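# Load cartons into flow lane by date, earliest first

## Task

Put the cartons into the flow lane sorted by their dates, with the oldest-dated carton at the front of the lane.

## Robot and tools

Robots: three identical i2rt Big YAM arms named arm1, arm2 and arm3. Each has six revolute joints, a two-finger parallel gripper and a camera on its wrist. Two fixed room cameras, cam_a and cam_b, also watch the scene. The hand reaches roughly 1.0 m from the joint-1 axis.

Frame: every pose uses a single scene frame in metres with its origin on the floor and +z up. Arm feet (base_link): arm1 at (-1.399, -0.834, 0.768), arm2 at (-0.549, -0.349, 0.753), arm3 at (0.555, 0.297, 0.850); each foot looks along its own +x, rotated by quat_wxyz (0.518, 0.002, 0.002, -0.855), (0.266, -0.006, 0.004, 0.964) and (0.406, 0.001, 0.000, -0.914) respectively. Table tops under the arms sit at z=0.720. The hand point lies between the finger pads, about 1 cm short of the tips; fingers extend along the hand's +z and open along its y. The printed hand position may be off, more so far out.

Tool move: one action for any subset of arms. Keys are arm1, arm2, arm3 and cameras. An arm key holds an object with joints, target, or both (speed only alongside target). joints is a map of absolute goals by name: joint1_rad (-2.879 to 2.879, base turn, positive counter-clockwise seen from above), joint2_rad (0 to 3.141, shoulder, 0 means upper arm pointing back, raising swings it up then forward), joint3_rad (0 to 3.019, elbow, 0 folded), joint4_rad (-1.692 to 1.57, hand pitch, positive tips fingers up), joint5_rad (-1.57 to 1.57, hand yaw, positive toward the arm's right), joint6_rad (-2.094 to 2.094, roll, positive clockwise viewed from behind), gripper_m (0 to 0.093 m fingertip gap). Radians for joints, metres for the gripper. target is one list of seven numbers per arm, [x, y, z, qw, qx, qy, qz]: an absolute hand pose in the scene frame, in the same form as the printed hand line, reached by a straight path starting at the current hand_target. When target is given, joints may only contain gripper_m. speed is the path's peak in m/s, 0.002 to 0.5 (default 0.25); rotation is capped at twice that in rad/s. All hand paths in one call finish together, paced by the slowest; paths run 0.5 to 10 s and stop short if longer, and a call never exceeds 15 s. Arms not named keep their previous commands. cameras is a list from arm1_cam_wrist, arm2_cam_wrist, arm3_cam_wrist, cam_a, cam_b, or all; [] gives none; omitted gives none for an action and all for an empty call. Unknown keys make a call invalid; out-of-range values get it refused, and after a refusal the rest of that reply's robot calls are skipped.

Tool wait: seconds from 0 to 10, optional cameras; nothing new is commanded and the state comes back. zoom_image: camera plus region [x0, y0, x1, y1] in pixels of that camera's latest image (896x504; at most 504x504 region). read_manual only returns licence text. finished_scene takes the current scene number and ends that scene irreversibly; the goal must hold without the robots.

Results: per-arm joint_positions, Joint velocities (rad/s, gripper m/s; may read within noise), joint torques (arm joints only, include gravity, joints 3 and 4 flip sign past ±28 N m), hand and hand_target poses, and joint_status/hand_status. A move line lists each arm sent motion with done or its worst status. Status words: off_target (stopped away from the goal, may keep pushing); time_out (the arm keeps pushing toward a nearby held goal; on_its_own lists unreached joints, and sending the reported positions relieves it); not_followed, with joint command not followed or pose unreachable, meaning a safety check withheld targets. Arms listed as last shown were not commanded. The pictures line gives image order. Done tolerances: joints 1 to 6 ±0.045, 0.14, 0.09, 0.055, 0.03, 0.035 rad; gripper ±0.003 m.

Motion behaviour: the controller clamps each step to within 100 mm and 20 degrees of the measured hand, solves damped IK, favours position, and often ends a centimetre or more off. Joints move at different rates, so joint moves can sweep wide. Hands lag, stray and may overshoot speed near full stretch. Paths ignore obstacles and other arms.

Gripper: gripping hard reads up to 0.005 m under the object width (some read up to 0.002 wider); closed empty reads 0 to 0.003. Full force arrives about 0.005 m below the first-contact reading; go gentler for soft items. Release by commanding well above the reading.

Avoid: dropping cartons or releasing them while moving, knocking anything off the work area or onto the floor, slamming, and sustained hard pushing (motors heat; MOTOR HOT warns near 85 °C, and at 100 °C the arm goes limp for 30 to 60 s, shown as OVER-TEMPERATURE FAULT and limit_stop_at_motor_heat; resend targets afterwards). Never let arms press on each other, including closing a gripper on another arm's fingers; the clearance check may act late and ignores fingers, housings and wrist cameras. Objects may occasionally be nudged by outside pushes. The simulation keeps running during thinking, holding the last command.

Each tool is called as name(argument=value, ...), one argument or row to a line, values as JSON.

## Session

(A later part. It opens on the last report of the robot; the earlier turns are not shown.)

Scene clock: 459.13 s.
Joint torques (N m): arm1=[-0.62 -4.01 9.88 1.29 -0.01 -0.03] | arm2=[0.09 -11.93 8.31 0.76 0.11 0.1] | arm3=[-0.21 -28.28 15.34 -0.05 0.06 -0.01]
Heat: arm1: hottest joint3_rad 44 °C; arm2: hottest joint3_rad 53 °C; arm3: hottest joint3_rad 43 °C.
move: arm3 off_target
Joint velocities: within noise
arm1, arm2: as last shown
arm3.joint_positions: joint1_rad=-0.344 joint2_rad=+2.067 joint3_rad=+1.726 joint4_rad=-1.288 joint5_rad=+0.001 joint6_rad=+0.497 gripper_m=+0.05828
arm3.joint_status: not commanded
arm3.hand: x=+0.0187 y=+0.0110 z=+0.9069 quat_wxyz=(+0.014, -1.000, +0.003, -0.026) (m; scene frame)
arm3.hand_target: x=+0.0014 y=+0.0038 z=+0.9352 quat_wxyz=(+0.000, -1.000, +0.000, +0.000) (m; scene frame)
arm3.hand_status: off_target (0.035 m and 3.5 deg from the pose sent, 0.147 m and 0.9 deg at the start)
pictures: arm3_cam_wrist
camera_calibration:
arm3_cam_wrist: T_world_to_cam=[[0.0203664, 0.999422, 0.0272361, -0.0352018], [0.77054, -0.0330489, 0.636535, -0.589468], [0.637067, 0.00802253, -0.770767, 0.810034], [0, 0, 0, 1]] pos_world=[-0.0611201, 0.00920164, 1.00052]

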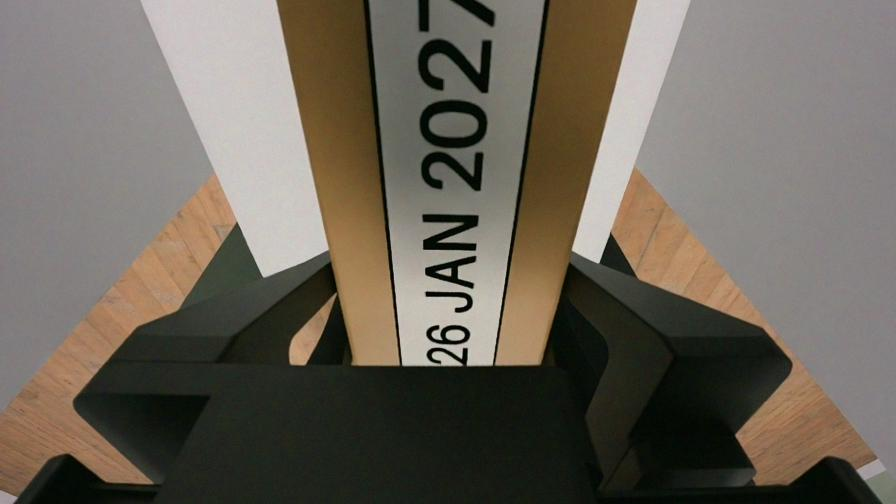

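move(
  arm3={"target": [0.28, 0.003, 0.945, 0, 1, 0, 0], "speed": 0.3},
)

move(
  arm3={"joints": {"joint1_rad": 0.796, "joint2_rad": 2.16, "joint3_rad": 1.75, "joint4_rad": -1.105, "joint5_rad": 0, "joint6_rad": 1.632}},
  cameras=["arm3_cam_wrist", "cam_b"],
)

Scene clock: 464.50 s.
Joint torques (N m): arm1=[-0.56 -3.96 9.89 1.28 -0.01 -0.03] | arm2=[0.15 -11.93 8.31 0.76 0.11 0.09] | arm3=[0.79 -18.14 10.4 0.62 0.27 0.16]
Heat: arm1: hottest joint3_rad 44 °C; arm2: hottest joint3_rad 53 °C; arm3: hottest joint3_rad 44 °C.
move: arm3 off_target
Joint velocities: within noise
arm1, arm2: as last shown
arm3.joint_positions: joint1_rad=-0.021 joint2_rad=+1.521 joint3_rad=+1.017 joint4_rad=-1.113 joint5_rad=-0.003 joint6_rad=+0.812 gripper_m=+0.05828
arm3.joint_status: not commanded
arm3.hand: x=+0.2844 y=+0.0105 z=+0.9316 quat_wxyz=(+0.016, -1.000, -0.002, -0.018) (m; scene frame)
arm3.hand_target: x=+0.2802 y=+0.0032 z=+0.9450 quat_wxyz=(+0.000, -1.000, +0.000, +0.000) (m; scene frame)
arm3.hand_status: off_target (0.016 m and 2.7 deg from the pose sent, 0.264 m and 3.4 deg at the start)
camera_calibration:
arm1_cam_wrist: T_world_to_cam=[[-0.731896, -0.680997, -0.023914, -1.56835], [-0.680299, 0.732255, -0.0315522, 0.0269942], [0.0389981, -0.00682424, -0.999216, 1.30234], [0, 0, 0, 1]] pos_world=[-1.18029, -1.07892, 1.26466]
arm2_cam_wrist: T_world_to_cam=[[0.0119451, -0.999917, 0.00473907, -0.00157892], [-0.827546, -0.00722544, 0.561351, -0.744796], [-0.561271, -0.0106272, -0.827564, 0.757476], [0, 0, 0, 1]] pos_world=[-0.191185, 0.00108958, 1.04496]
arm3_cam_wrist: T_world_to_cam=[[0.0121906, 0.9995, 0.0291687, -0.040265], [0.781192, -0.0277288, 0.623675, -0.801052], [0.624172, 0.0151834, -0.781139, 0.673029], [0, 0, 0, 1]] pos_world=[0.20618, 0.00781375, 1.0265]

Scene clock: 466.57 s.
Joint torques (N m): arm1=[-0.56 -3.96 9.92 1.31 -0.01 -0.03] | arm2=[0.09 -11.93 8.28 0.77 0.11 0.09] | arm3=[0.56 -29.51 14.49 0.09 0.21 0.15]
Heat: arm1: hottest joint3_rad 44 °C; arm2: hottest joint3_rad 53 °C; arm3: hottest joint3_rad 44 °C.
move: arm3 done
Joint velocities: within noise
arm1, arm2: as last shown
arm3.joint_positions: joint1_rad=+0.792 joint2_rad=+2.173 joint3_rad=+1.696 joint4_rad=-1.099 joint5_rad=-0.003 joint6_rad=+1.623 gripper_m=+0.05828
arm3.joint_status: all done
arm3.hand: x=+0.5907 y=-0.3317 z=+0.8326 quat_wxyz=(+0.003, -1.000, -0.002, -0.002) (m; scene frame)
arm3.hand_target: x=+0.5941 y=-0.3541 z=+0.8601 quat_wxyz=(-0.028, -1.000, +0.000, -0.003) (m; scene frame)
arm3.hand_status: not commanded
pictures: arm3_cam_wrist, cam_b
camera_calibration:
arm3_cam_wrist: T_world_to_cam=[[0.0107942, 0.999936, 0.00329907, 0.323523], [0.800515, -0.0106185, 0.599218, -0.973418], [0.599215, -0.00382715, -0.800579, 0.434329], [0, 0, 0, 1]] pos_world=[0.515487, -0.332177, 0.929937]

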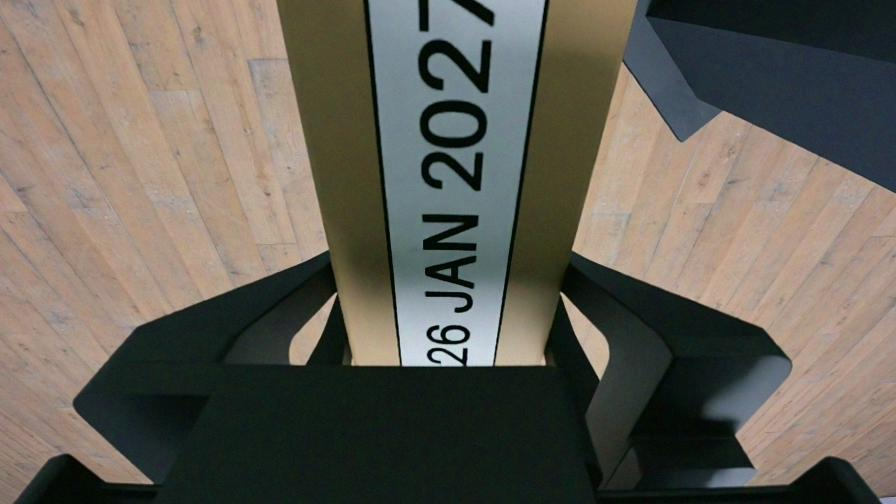

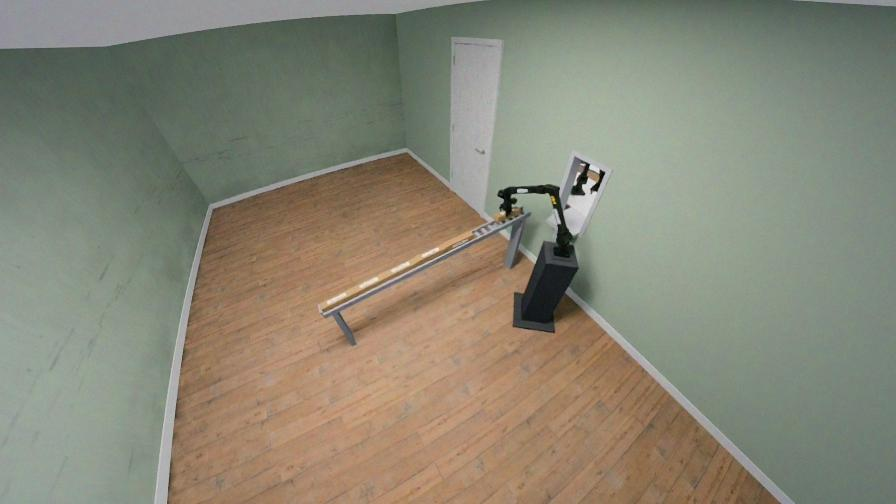

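move(
  arm3={"target": [0.592, -0.332, 0.770, 0.006, 0.9997, 0.0105, -0.01745], "speed": 0.08},
  cameras=["arm3_cam_wrist"],
)

move(
  arm3={"target": [0.588, -0.3308, 0.788, 0.006, 0.9998, 0.006, -0.01745], "speed": 0.08},
)

Scene clock: 470.80 s.
Joint torques (N m): arm1=[-0.56 -3.9 9.92 1.32 -0.01 -0.03] | arm2=[0.09 -11.87 8.29 0.77 0.11 0.1] | arm3=[-0.09 -25.58 9.29 0.99 0.09 -0.03]
Heat: arm1: hottest joint3_rad 44 °C; arm2: hottest joint3_rad 53 °C; arm3: hottest joint3_rad 45 °C.
move: arm3 off_target
Joint velocities: within noise
arm1.joint_positions: joint1_rad=+1.217 joint2_rad=+0.802 joint3_rad=+1.096 joint4_rad=-1.154 joint5_rad=+0.001 joint6_rad=+0.006 gripper_m=+0.08996
arm1.joint_status: not commanded
arm1.hand: x=-1.1763 y=-1.0836 z=+1.1413 quat_wxyz=(-0.318, -0.384, -0.856, +0.138) (m; scene frame)
arm1.hand_target: x=-1.1799 y=-1.0877 z=+1.1443 quat_wxyz=(-0.321, -0.388, -0.852, +0.143) (m; scene frame)
arm1.hand_status: not commanded
arm2: as last shown
arm3.joint_positions: joint1_rad=+0.804 joint2_rad=+2.223 joint3_rad=+1.647 joint4_rad=-0.978 joint5_rad=+0.039 joint6_rad=+1.628 gripper_m=+0.05828
arm3.joint_status: not commanded
arm3.hand: x=+0.5916 y=-0.3317 z=+0.7867 quat_wxyz=(-0.010, -1.000, -0.006, +0.018) (m; scene frame)
arm3.hand_target: x=+0.5921 y=-0.3317 z=+0.7705 quat_wxyz=(-0.006, -1.000, -0.010, +0.017) (m; scene frame)
arm3.hand_status: off_target (0.017 m and 0.7 deg from the pose sent, 0.062 m and 2.6 deg at the start)
pictures: arm3_cam_wrist
camera_calibration:
arm3_cam_wrist: T_world_to_cam=[[0.00303648, 0.999741, -0.0225376, 0.348385], [0.823869, 0.0102728, 0.566688, -0.92789], [0.566773, -0.0202887, -0.823624, 0.42894], [0, 0, 0, 1]] pos_world=[0.52029, -0.330061, 0.886961]

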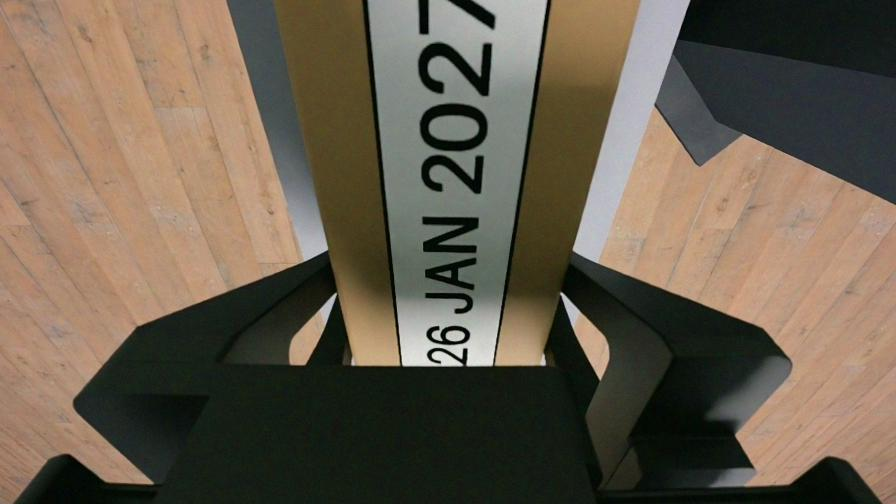

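Scene clock: 471.77 s.
Joint torques (N m): arm1=[-0.56 -3.96 9.89 1.31 -0.01 -0.03] | arm2=[0.09 -11.87 8.29 0.75 0.11 0.09] | arm3=[-0.21 -28.28 9.43 -0.01 0.09 0]
Heat: arm1: hottest joint3_rad 44 °C; arm2: hottest joint3_rad 53 °C; arm3: hottest joint3_rad 45 °C.
move: arm3 done
Joint velocities: within noise
arm1, arm2: as last shown
arm3.joint_positions: joint1_rad=+0.804 joint2_rad=+2.223 joint3_rad=+1.646 joint4_rad=-0.979 joint5_rad=+0.039 joint6_rad=+1.628 gripper_m=+0.05828
arm3.joint_status: not commanded
arm3.hand: x=+0.5915 y=-0.3311 z=+0.7866 quat_wxyz=(-0.009, -1.000, -0.006, +0.018) (m; scene frame)
arm3.hand_target: x=+0.5881 y=-0.3308 z=+0.7881 quat_wxyz=(-0.006, -1.000, -0.006, +0.017) (m; scene frame)
arm3.hand_status: done (0.004 m and 0.3 deg from the pose sent, 0.004 m and 0.4 deg at the start)
camera_calibration:
arm1_cam_wrist: T_world_to_cam=[[-0.731896, -0.680997, -0.023914, -1.56835], [-0.680299, 0.732255, -0.0315522, 0.0269942], [0.0389981, -0.00682424, -0.999216, 1.30234], [0, 0, 0, 1]] pos_world=[-1.18029, -1.07892, 1.26466]
arm2_cam_wrist: T_world_to_cam=[[0.0119451, -0.999917, 0.00473907, -0.00157892], [-0.827546, -0.00722544, 0.561351, -0.744796], [-0.561271, -0.0106272, -0.827564, 0.757476], [0, 0, 0, 1]] pos_world=[-0.191185, 0.00108958, 1.04496]
arm3_cam_wrist: T_world_to_cam=[[0.00305545, 0.999783, -0.0205966, 0.346366], [0.823941, 0.0091545, 0.566601, -0.928167], [0.566667, -0.0187016, -0.823735, 0.429541], [0, 0, 0, 1]] pos_world=[0.52029, -0.329761, 0.886862]

move(
  arm3={"joints": {"gripper_m": 0.09}},
)

move(
  arm3={"target": [0.588, -0.328, 0.92, 0, 1, 0, 0], "speed": 0.25},
  cameras=["arm3_cam_wrist", "cam_b"],
)

zoom_image(
  camera="cam_b",
  region=[300, 170, 580, 350],
)

Scene clock: 475.50 s.
Joint torques (N m): arm1=[-0.56 -3.96 9.89 1.29 -0.01 -0.03] | arm2=[0.09 -11.93 8.29 0.77 0.11 0.09] | arm3=[-0.5 -28.34 9.43 -0.03 0.11 0]
Heat: arm1: hottest joint3_rad 44 °C; arm2: hottest joint3_rad 52 °C; arm3: hottest joint3_rad 45 °C.
move: arm3 done
Joint velocities: within noise
arm1: as last shown
arm2.joint_positions: joint1_rad=-1.720 joint2_rad=+1.521 joint3_rad=+1.336 joint4_rad=-1.373 joint5_rad=-0.016 joint6_rad=+0.875 gripper_m=+0.08995
arm2.joint_status: not commanded
arm2.hand: x=-0.2668 y=+0.0017 z=+0.9478 quat_wxyz=(-0.002, +0.004, -1.000, -0.004) (m; scene frame)
arm2.hand_target: x=-0.2699 y=-0.0001 z=+0.9401 quat_wxyz=(+0.000, +0.000, -1.000, +0.000) (m; scene frame)
arm2.hand_status: not commanded
arm3.joint_positions: joint1_rad=+0.804 joint2_rad=+2.223 joint3_rad=+1.646 joint4_rad=-0.979 joint5_rad=+0.039 joint6_rad=+1.628 gripper_m=+0.08985
arm3.joint_status: all done
arm3.hand: x=+0.5916 y=-0.3311 z=+0.7866 quat_wxyz=(-0.009, -1.000, -0.006, +0.018) (m; scene frame)
arm3.hand_target: x=+0.5881 y=-0.3308 z=+0.7881 quat_wxyz=(-0.006, -1.000, -0.006, +0.017) (m; scene frame)
arm3.hand_status: not commanded
camera_calibration:
arm1_cam_wrist: T_world_to_cam=[[-0.731896, -0.680997, -0.023914, -1.56835], [-0.680299, 0.732255, -0.0315522, 0.0269942], [0.0389981, -0.00682424, -0.999216, 1.30234], [0, 0, 0, 1]] pos_world=[-1.18029, -1.07892, 1.26466]
arm2_cam_wrist: T_world_to_cam=[[0.0119451, -0.999917, 0.00473907, -0.00157892], [-0.827546, -0.00722544, 0.561351, -0.744796], [-0.561271, -0.0106272, -0.827564, 0.757476], [0, 0, 0, 1]] pos_world=[-0.191185, 0.00108958, 1.04496]
arm3_cam_wrist: T_world_to_cam=[[0.00306171, 0.999783, -0.0205962, 0.346362], [0.823737, 0.0091559, 0.566898, -0.928324], [0.566964, -0.0187015, -0.82353, 0.429206], [0, 0, 0, 1]] pos_world=[0.52029, -0.329761, 0.886863]

Scene clock: 476.87 s.
Joint torques (N m): arm1=[-0.56 -3.9 9.89 1.32 0 -0.03] | arm2=[0.15 -11.87 8.29 0.76 0.11 0.09] | arm3=[-0.85 -25 13.15 -0.06 0.02 0.04]
Heat: arm1: hottest joint3_rad 44 °C; arm2: hottest joint3_rad 52 °C; arm3: hottest joint3_rad 45 °C.
move: arm3 done
Joint velocities: within noise
arm1, arm2: as last shown
arm3.joint_positions: joint1_rad=+0.800 joint2_rad=+2.043 joint3_rad=+1.729 joint4_rad=-1.254 joint5_rad=+0.005 joint6_rad=+1.628 gripper_m=+0.08995
arm3.joint_status: not commanded
arm3.hand: x=+0.5937 y=-0.3198 z=+0.9228 quat_wxyz=(-0.001, -1.000, -0.004, +0.001) (m; scene frame)
arm3.hand_target: x=+0.5879 y=-0.3278 z=+0.9201 quat_wxyz=(+0.000, -1.000, +0.000, +0.000) (m; scene frame)
arm3.hand_status: done (0.010 m and 0.5 deg from the pose sent, 0.134 m and 2.4 deg at the start)
pictures: arm3_cam_wrist, cam_b
camera_calibration:
arm3_cam_wrist: T_world_to_cam=[[0.00737361, 0.999959, -0.0051727, 0.321108], [0.804827, -0.00286457, 0.593503, -1.02457], [0.593464, -0.00853939, -0.804815, 0.510643], [0, 0, 0, 1]] pos_world=[0.519187, -0.31967, 1.02072]

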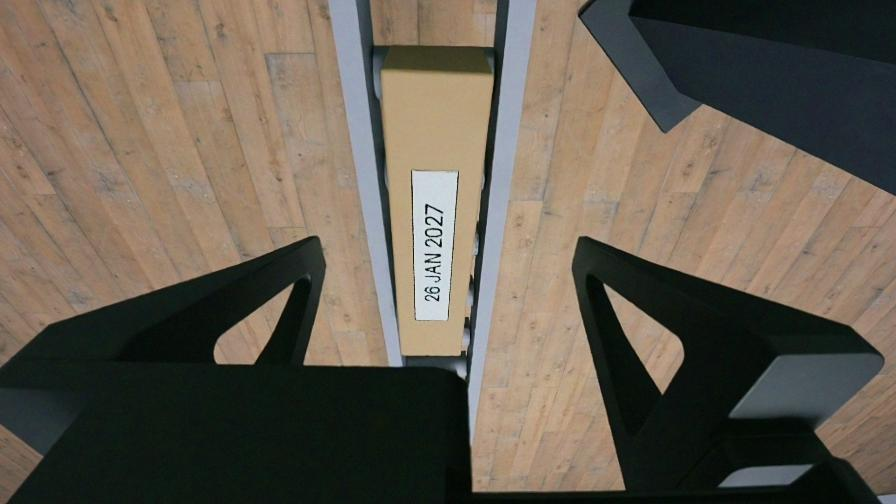

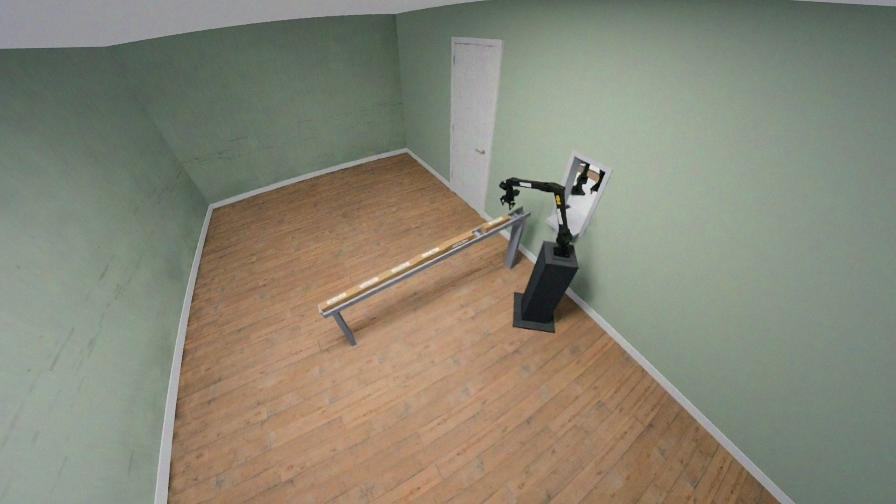

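Scaled by 1.800 from the camera's 896x504 image, which has a finer 1280x720 frame.

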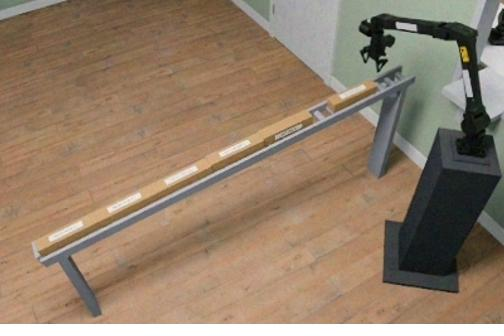

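wait(
  seconds=0.5,
  cameras=["cam_b", "arm3_cam_wrist"],
)

zoom_image(
  camera="cam_b",
  region=[300, 170, 580, 350],
)

Scene clock: 480.13 s.
Joint torques (N m): arm1=[-0.56 -3.9 9.92 1.29 -0.01 -0.02] | arm2=[0.09 -11.93 8.29 0.75 0.11 0.1] | arm3=[-0.85 -25 13.19 -0.1 0.02 0.04]
Heat: arm1: hottest joint3_rad 44 °C; arm2: hottest joint3_rad 52 °C; arm3: hottest joint3_rad 45 °C.
Joint velocities: within noise
arm1.joint_positions: joint1_rad=+1.217 joint2_rad=+0.802 joint3_rad=+1.096 joint4_rad=-1.154 joint5_rad=+0.001 joint6_rad=+0.006 gripper_m=+0.08996
arm1.joint_status: not commanded
arm1.hand: x=-1.1763 y=-1.0836 z=+1.1413 quat_wxyz=(-0.318, -0.384, -0.856, +0.138) (m; scene frame)
arm1.hand_target: x=-1.1799 y=-1.0877 z=+1.1443 quat_wxyz=(-0.321, -0.388, -0.852, +0.143) (m; scene frame)
arm1.hand_status: not commanded
arm2.joint_positions: joint1_rad=-1.720 joint2_rad=+1.521 joint3_rad=+1.336 joint4_rad=-1.373 joint5_rad=-0.016 joint6_rad=+0.875 gripper_m=+0.08995
arm2.joint_status: not commanded
arm2.hand: x=-0.2668 y=+0.0017 z=+0.9478 quat_wxyz=(-0.002, +0.004, -1.000, -0.004) (m; scene frame)
arm2.hand_target: x=-0.2699 y=-0.0001 z=+0.9401 quat_wxyz=(+0.000, +0.000, -1.000, +0.000) (m; scene frame)
arm2.hand_status: not commanded
arm3.joint_positions: joint1_rad=+0.800 joint2_rad=+2.043 joint3_rad=+1.729 joint4_rad=-1.254 joint5_rad=+0.005 joint6_rad=+1.628 gripper_m=+0.08995
arm3.joint_status: not commanded
arm3.hand: x=+0.5938 y=-0.3198 z=+0.9228 quat_wxyz=(-0.001, -1.000, -0.004, +0.001) (m; scene frame)
arm3.hand_target: x=+0.5879 y=-0.3278 z=+0.9201 quat_wxyz=(+0.000, -1.000, +0.000, +0.000) (m; scene frame)
arm3.hand_status: done (0.010 m and 0.5 deg from the pose sent, 0.134 m and 2.4 deg at the start)
wait: 0.50 s; at rest from the start
pictures: arm3_cam_wrist, cam_b
camera_calibration:
arm3_cam_wrist: T_world_to_cam=[[0.0073759, 0.999959, -0.0051694, 0.321104], [0.804578, -0.0028648, 0.59384, -1.02479], [0.593801, -0.00853929, -0.804566, 0.510215], [0, 0, 0, 1]] pos_world=[0.519187, -0.31967, 1.02072]

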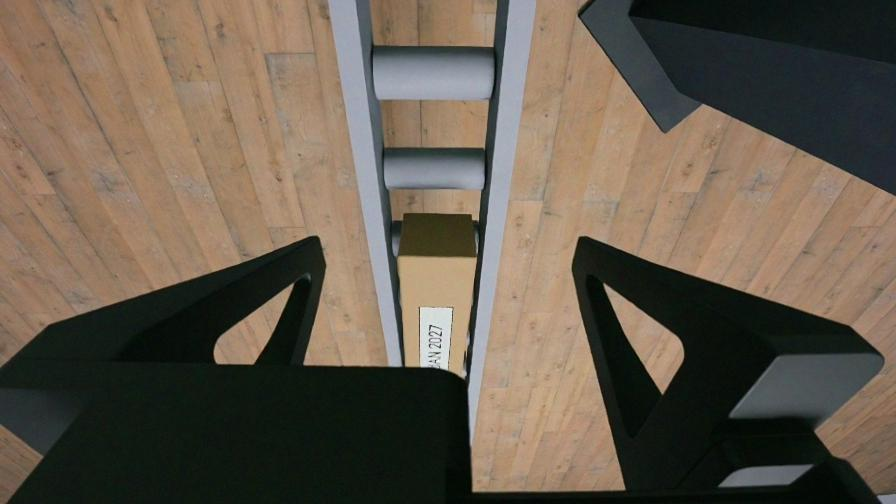

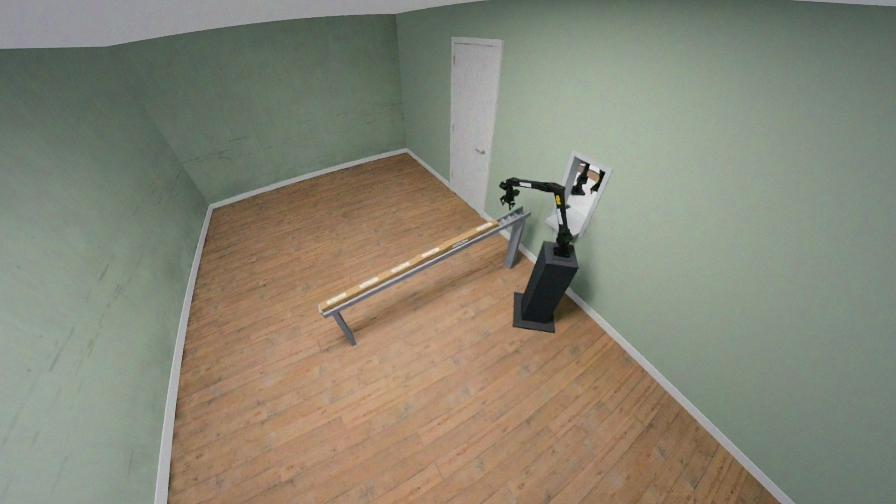

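Scaled by 1.800 from the camera's 896x504 image, which has a finer 1280x720 frame.

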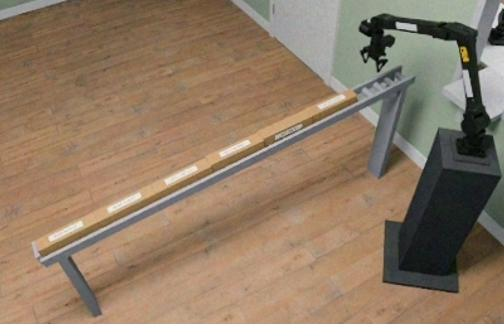

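finished_scene(
  scene=2,
)

The scene is finished: the task was done.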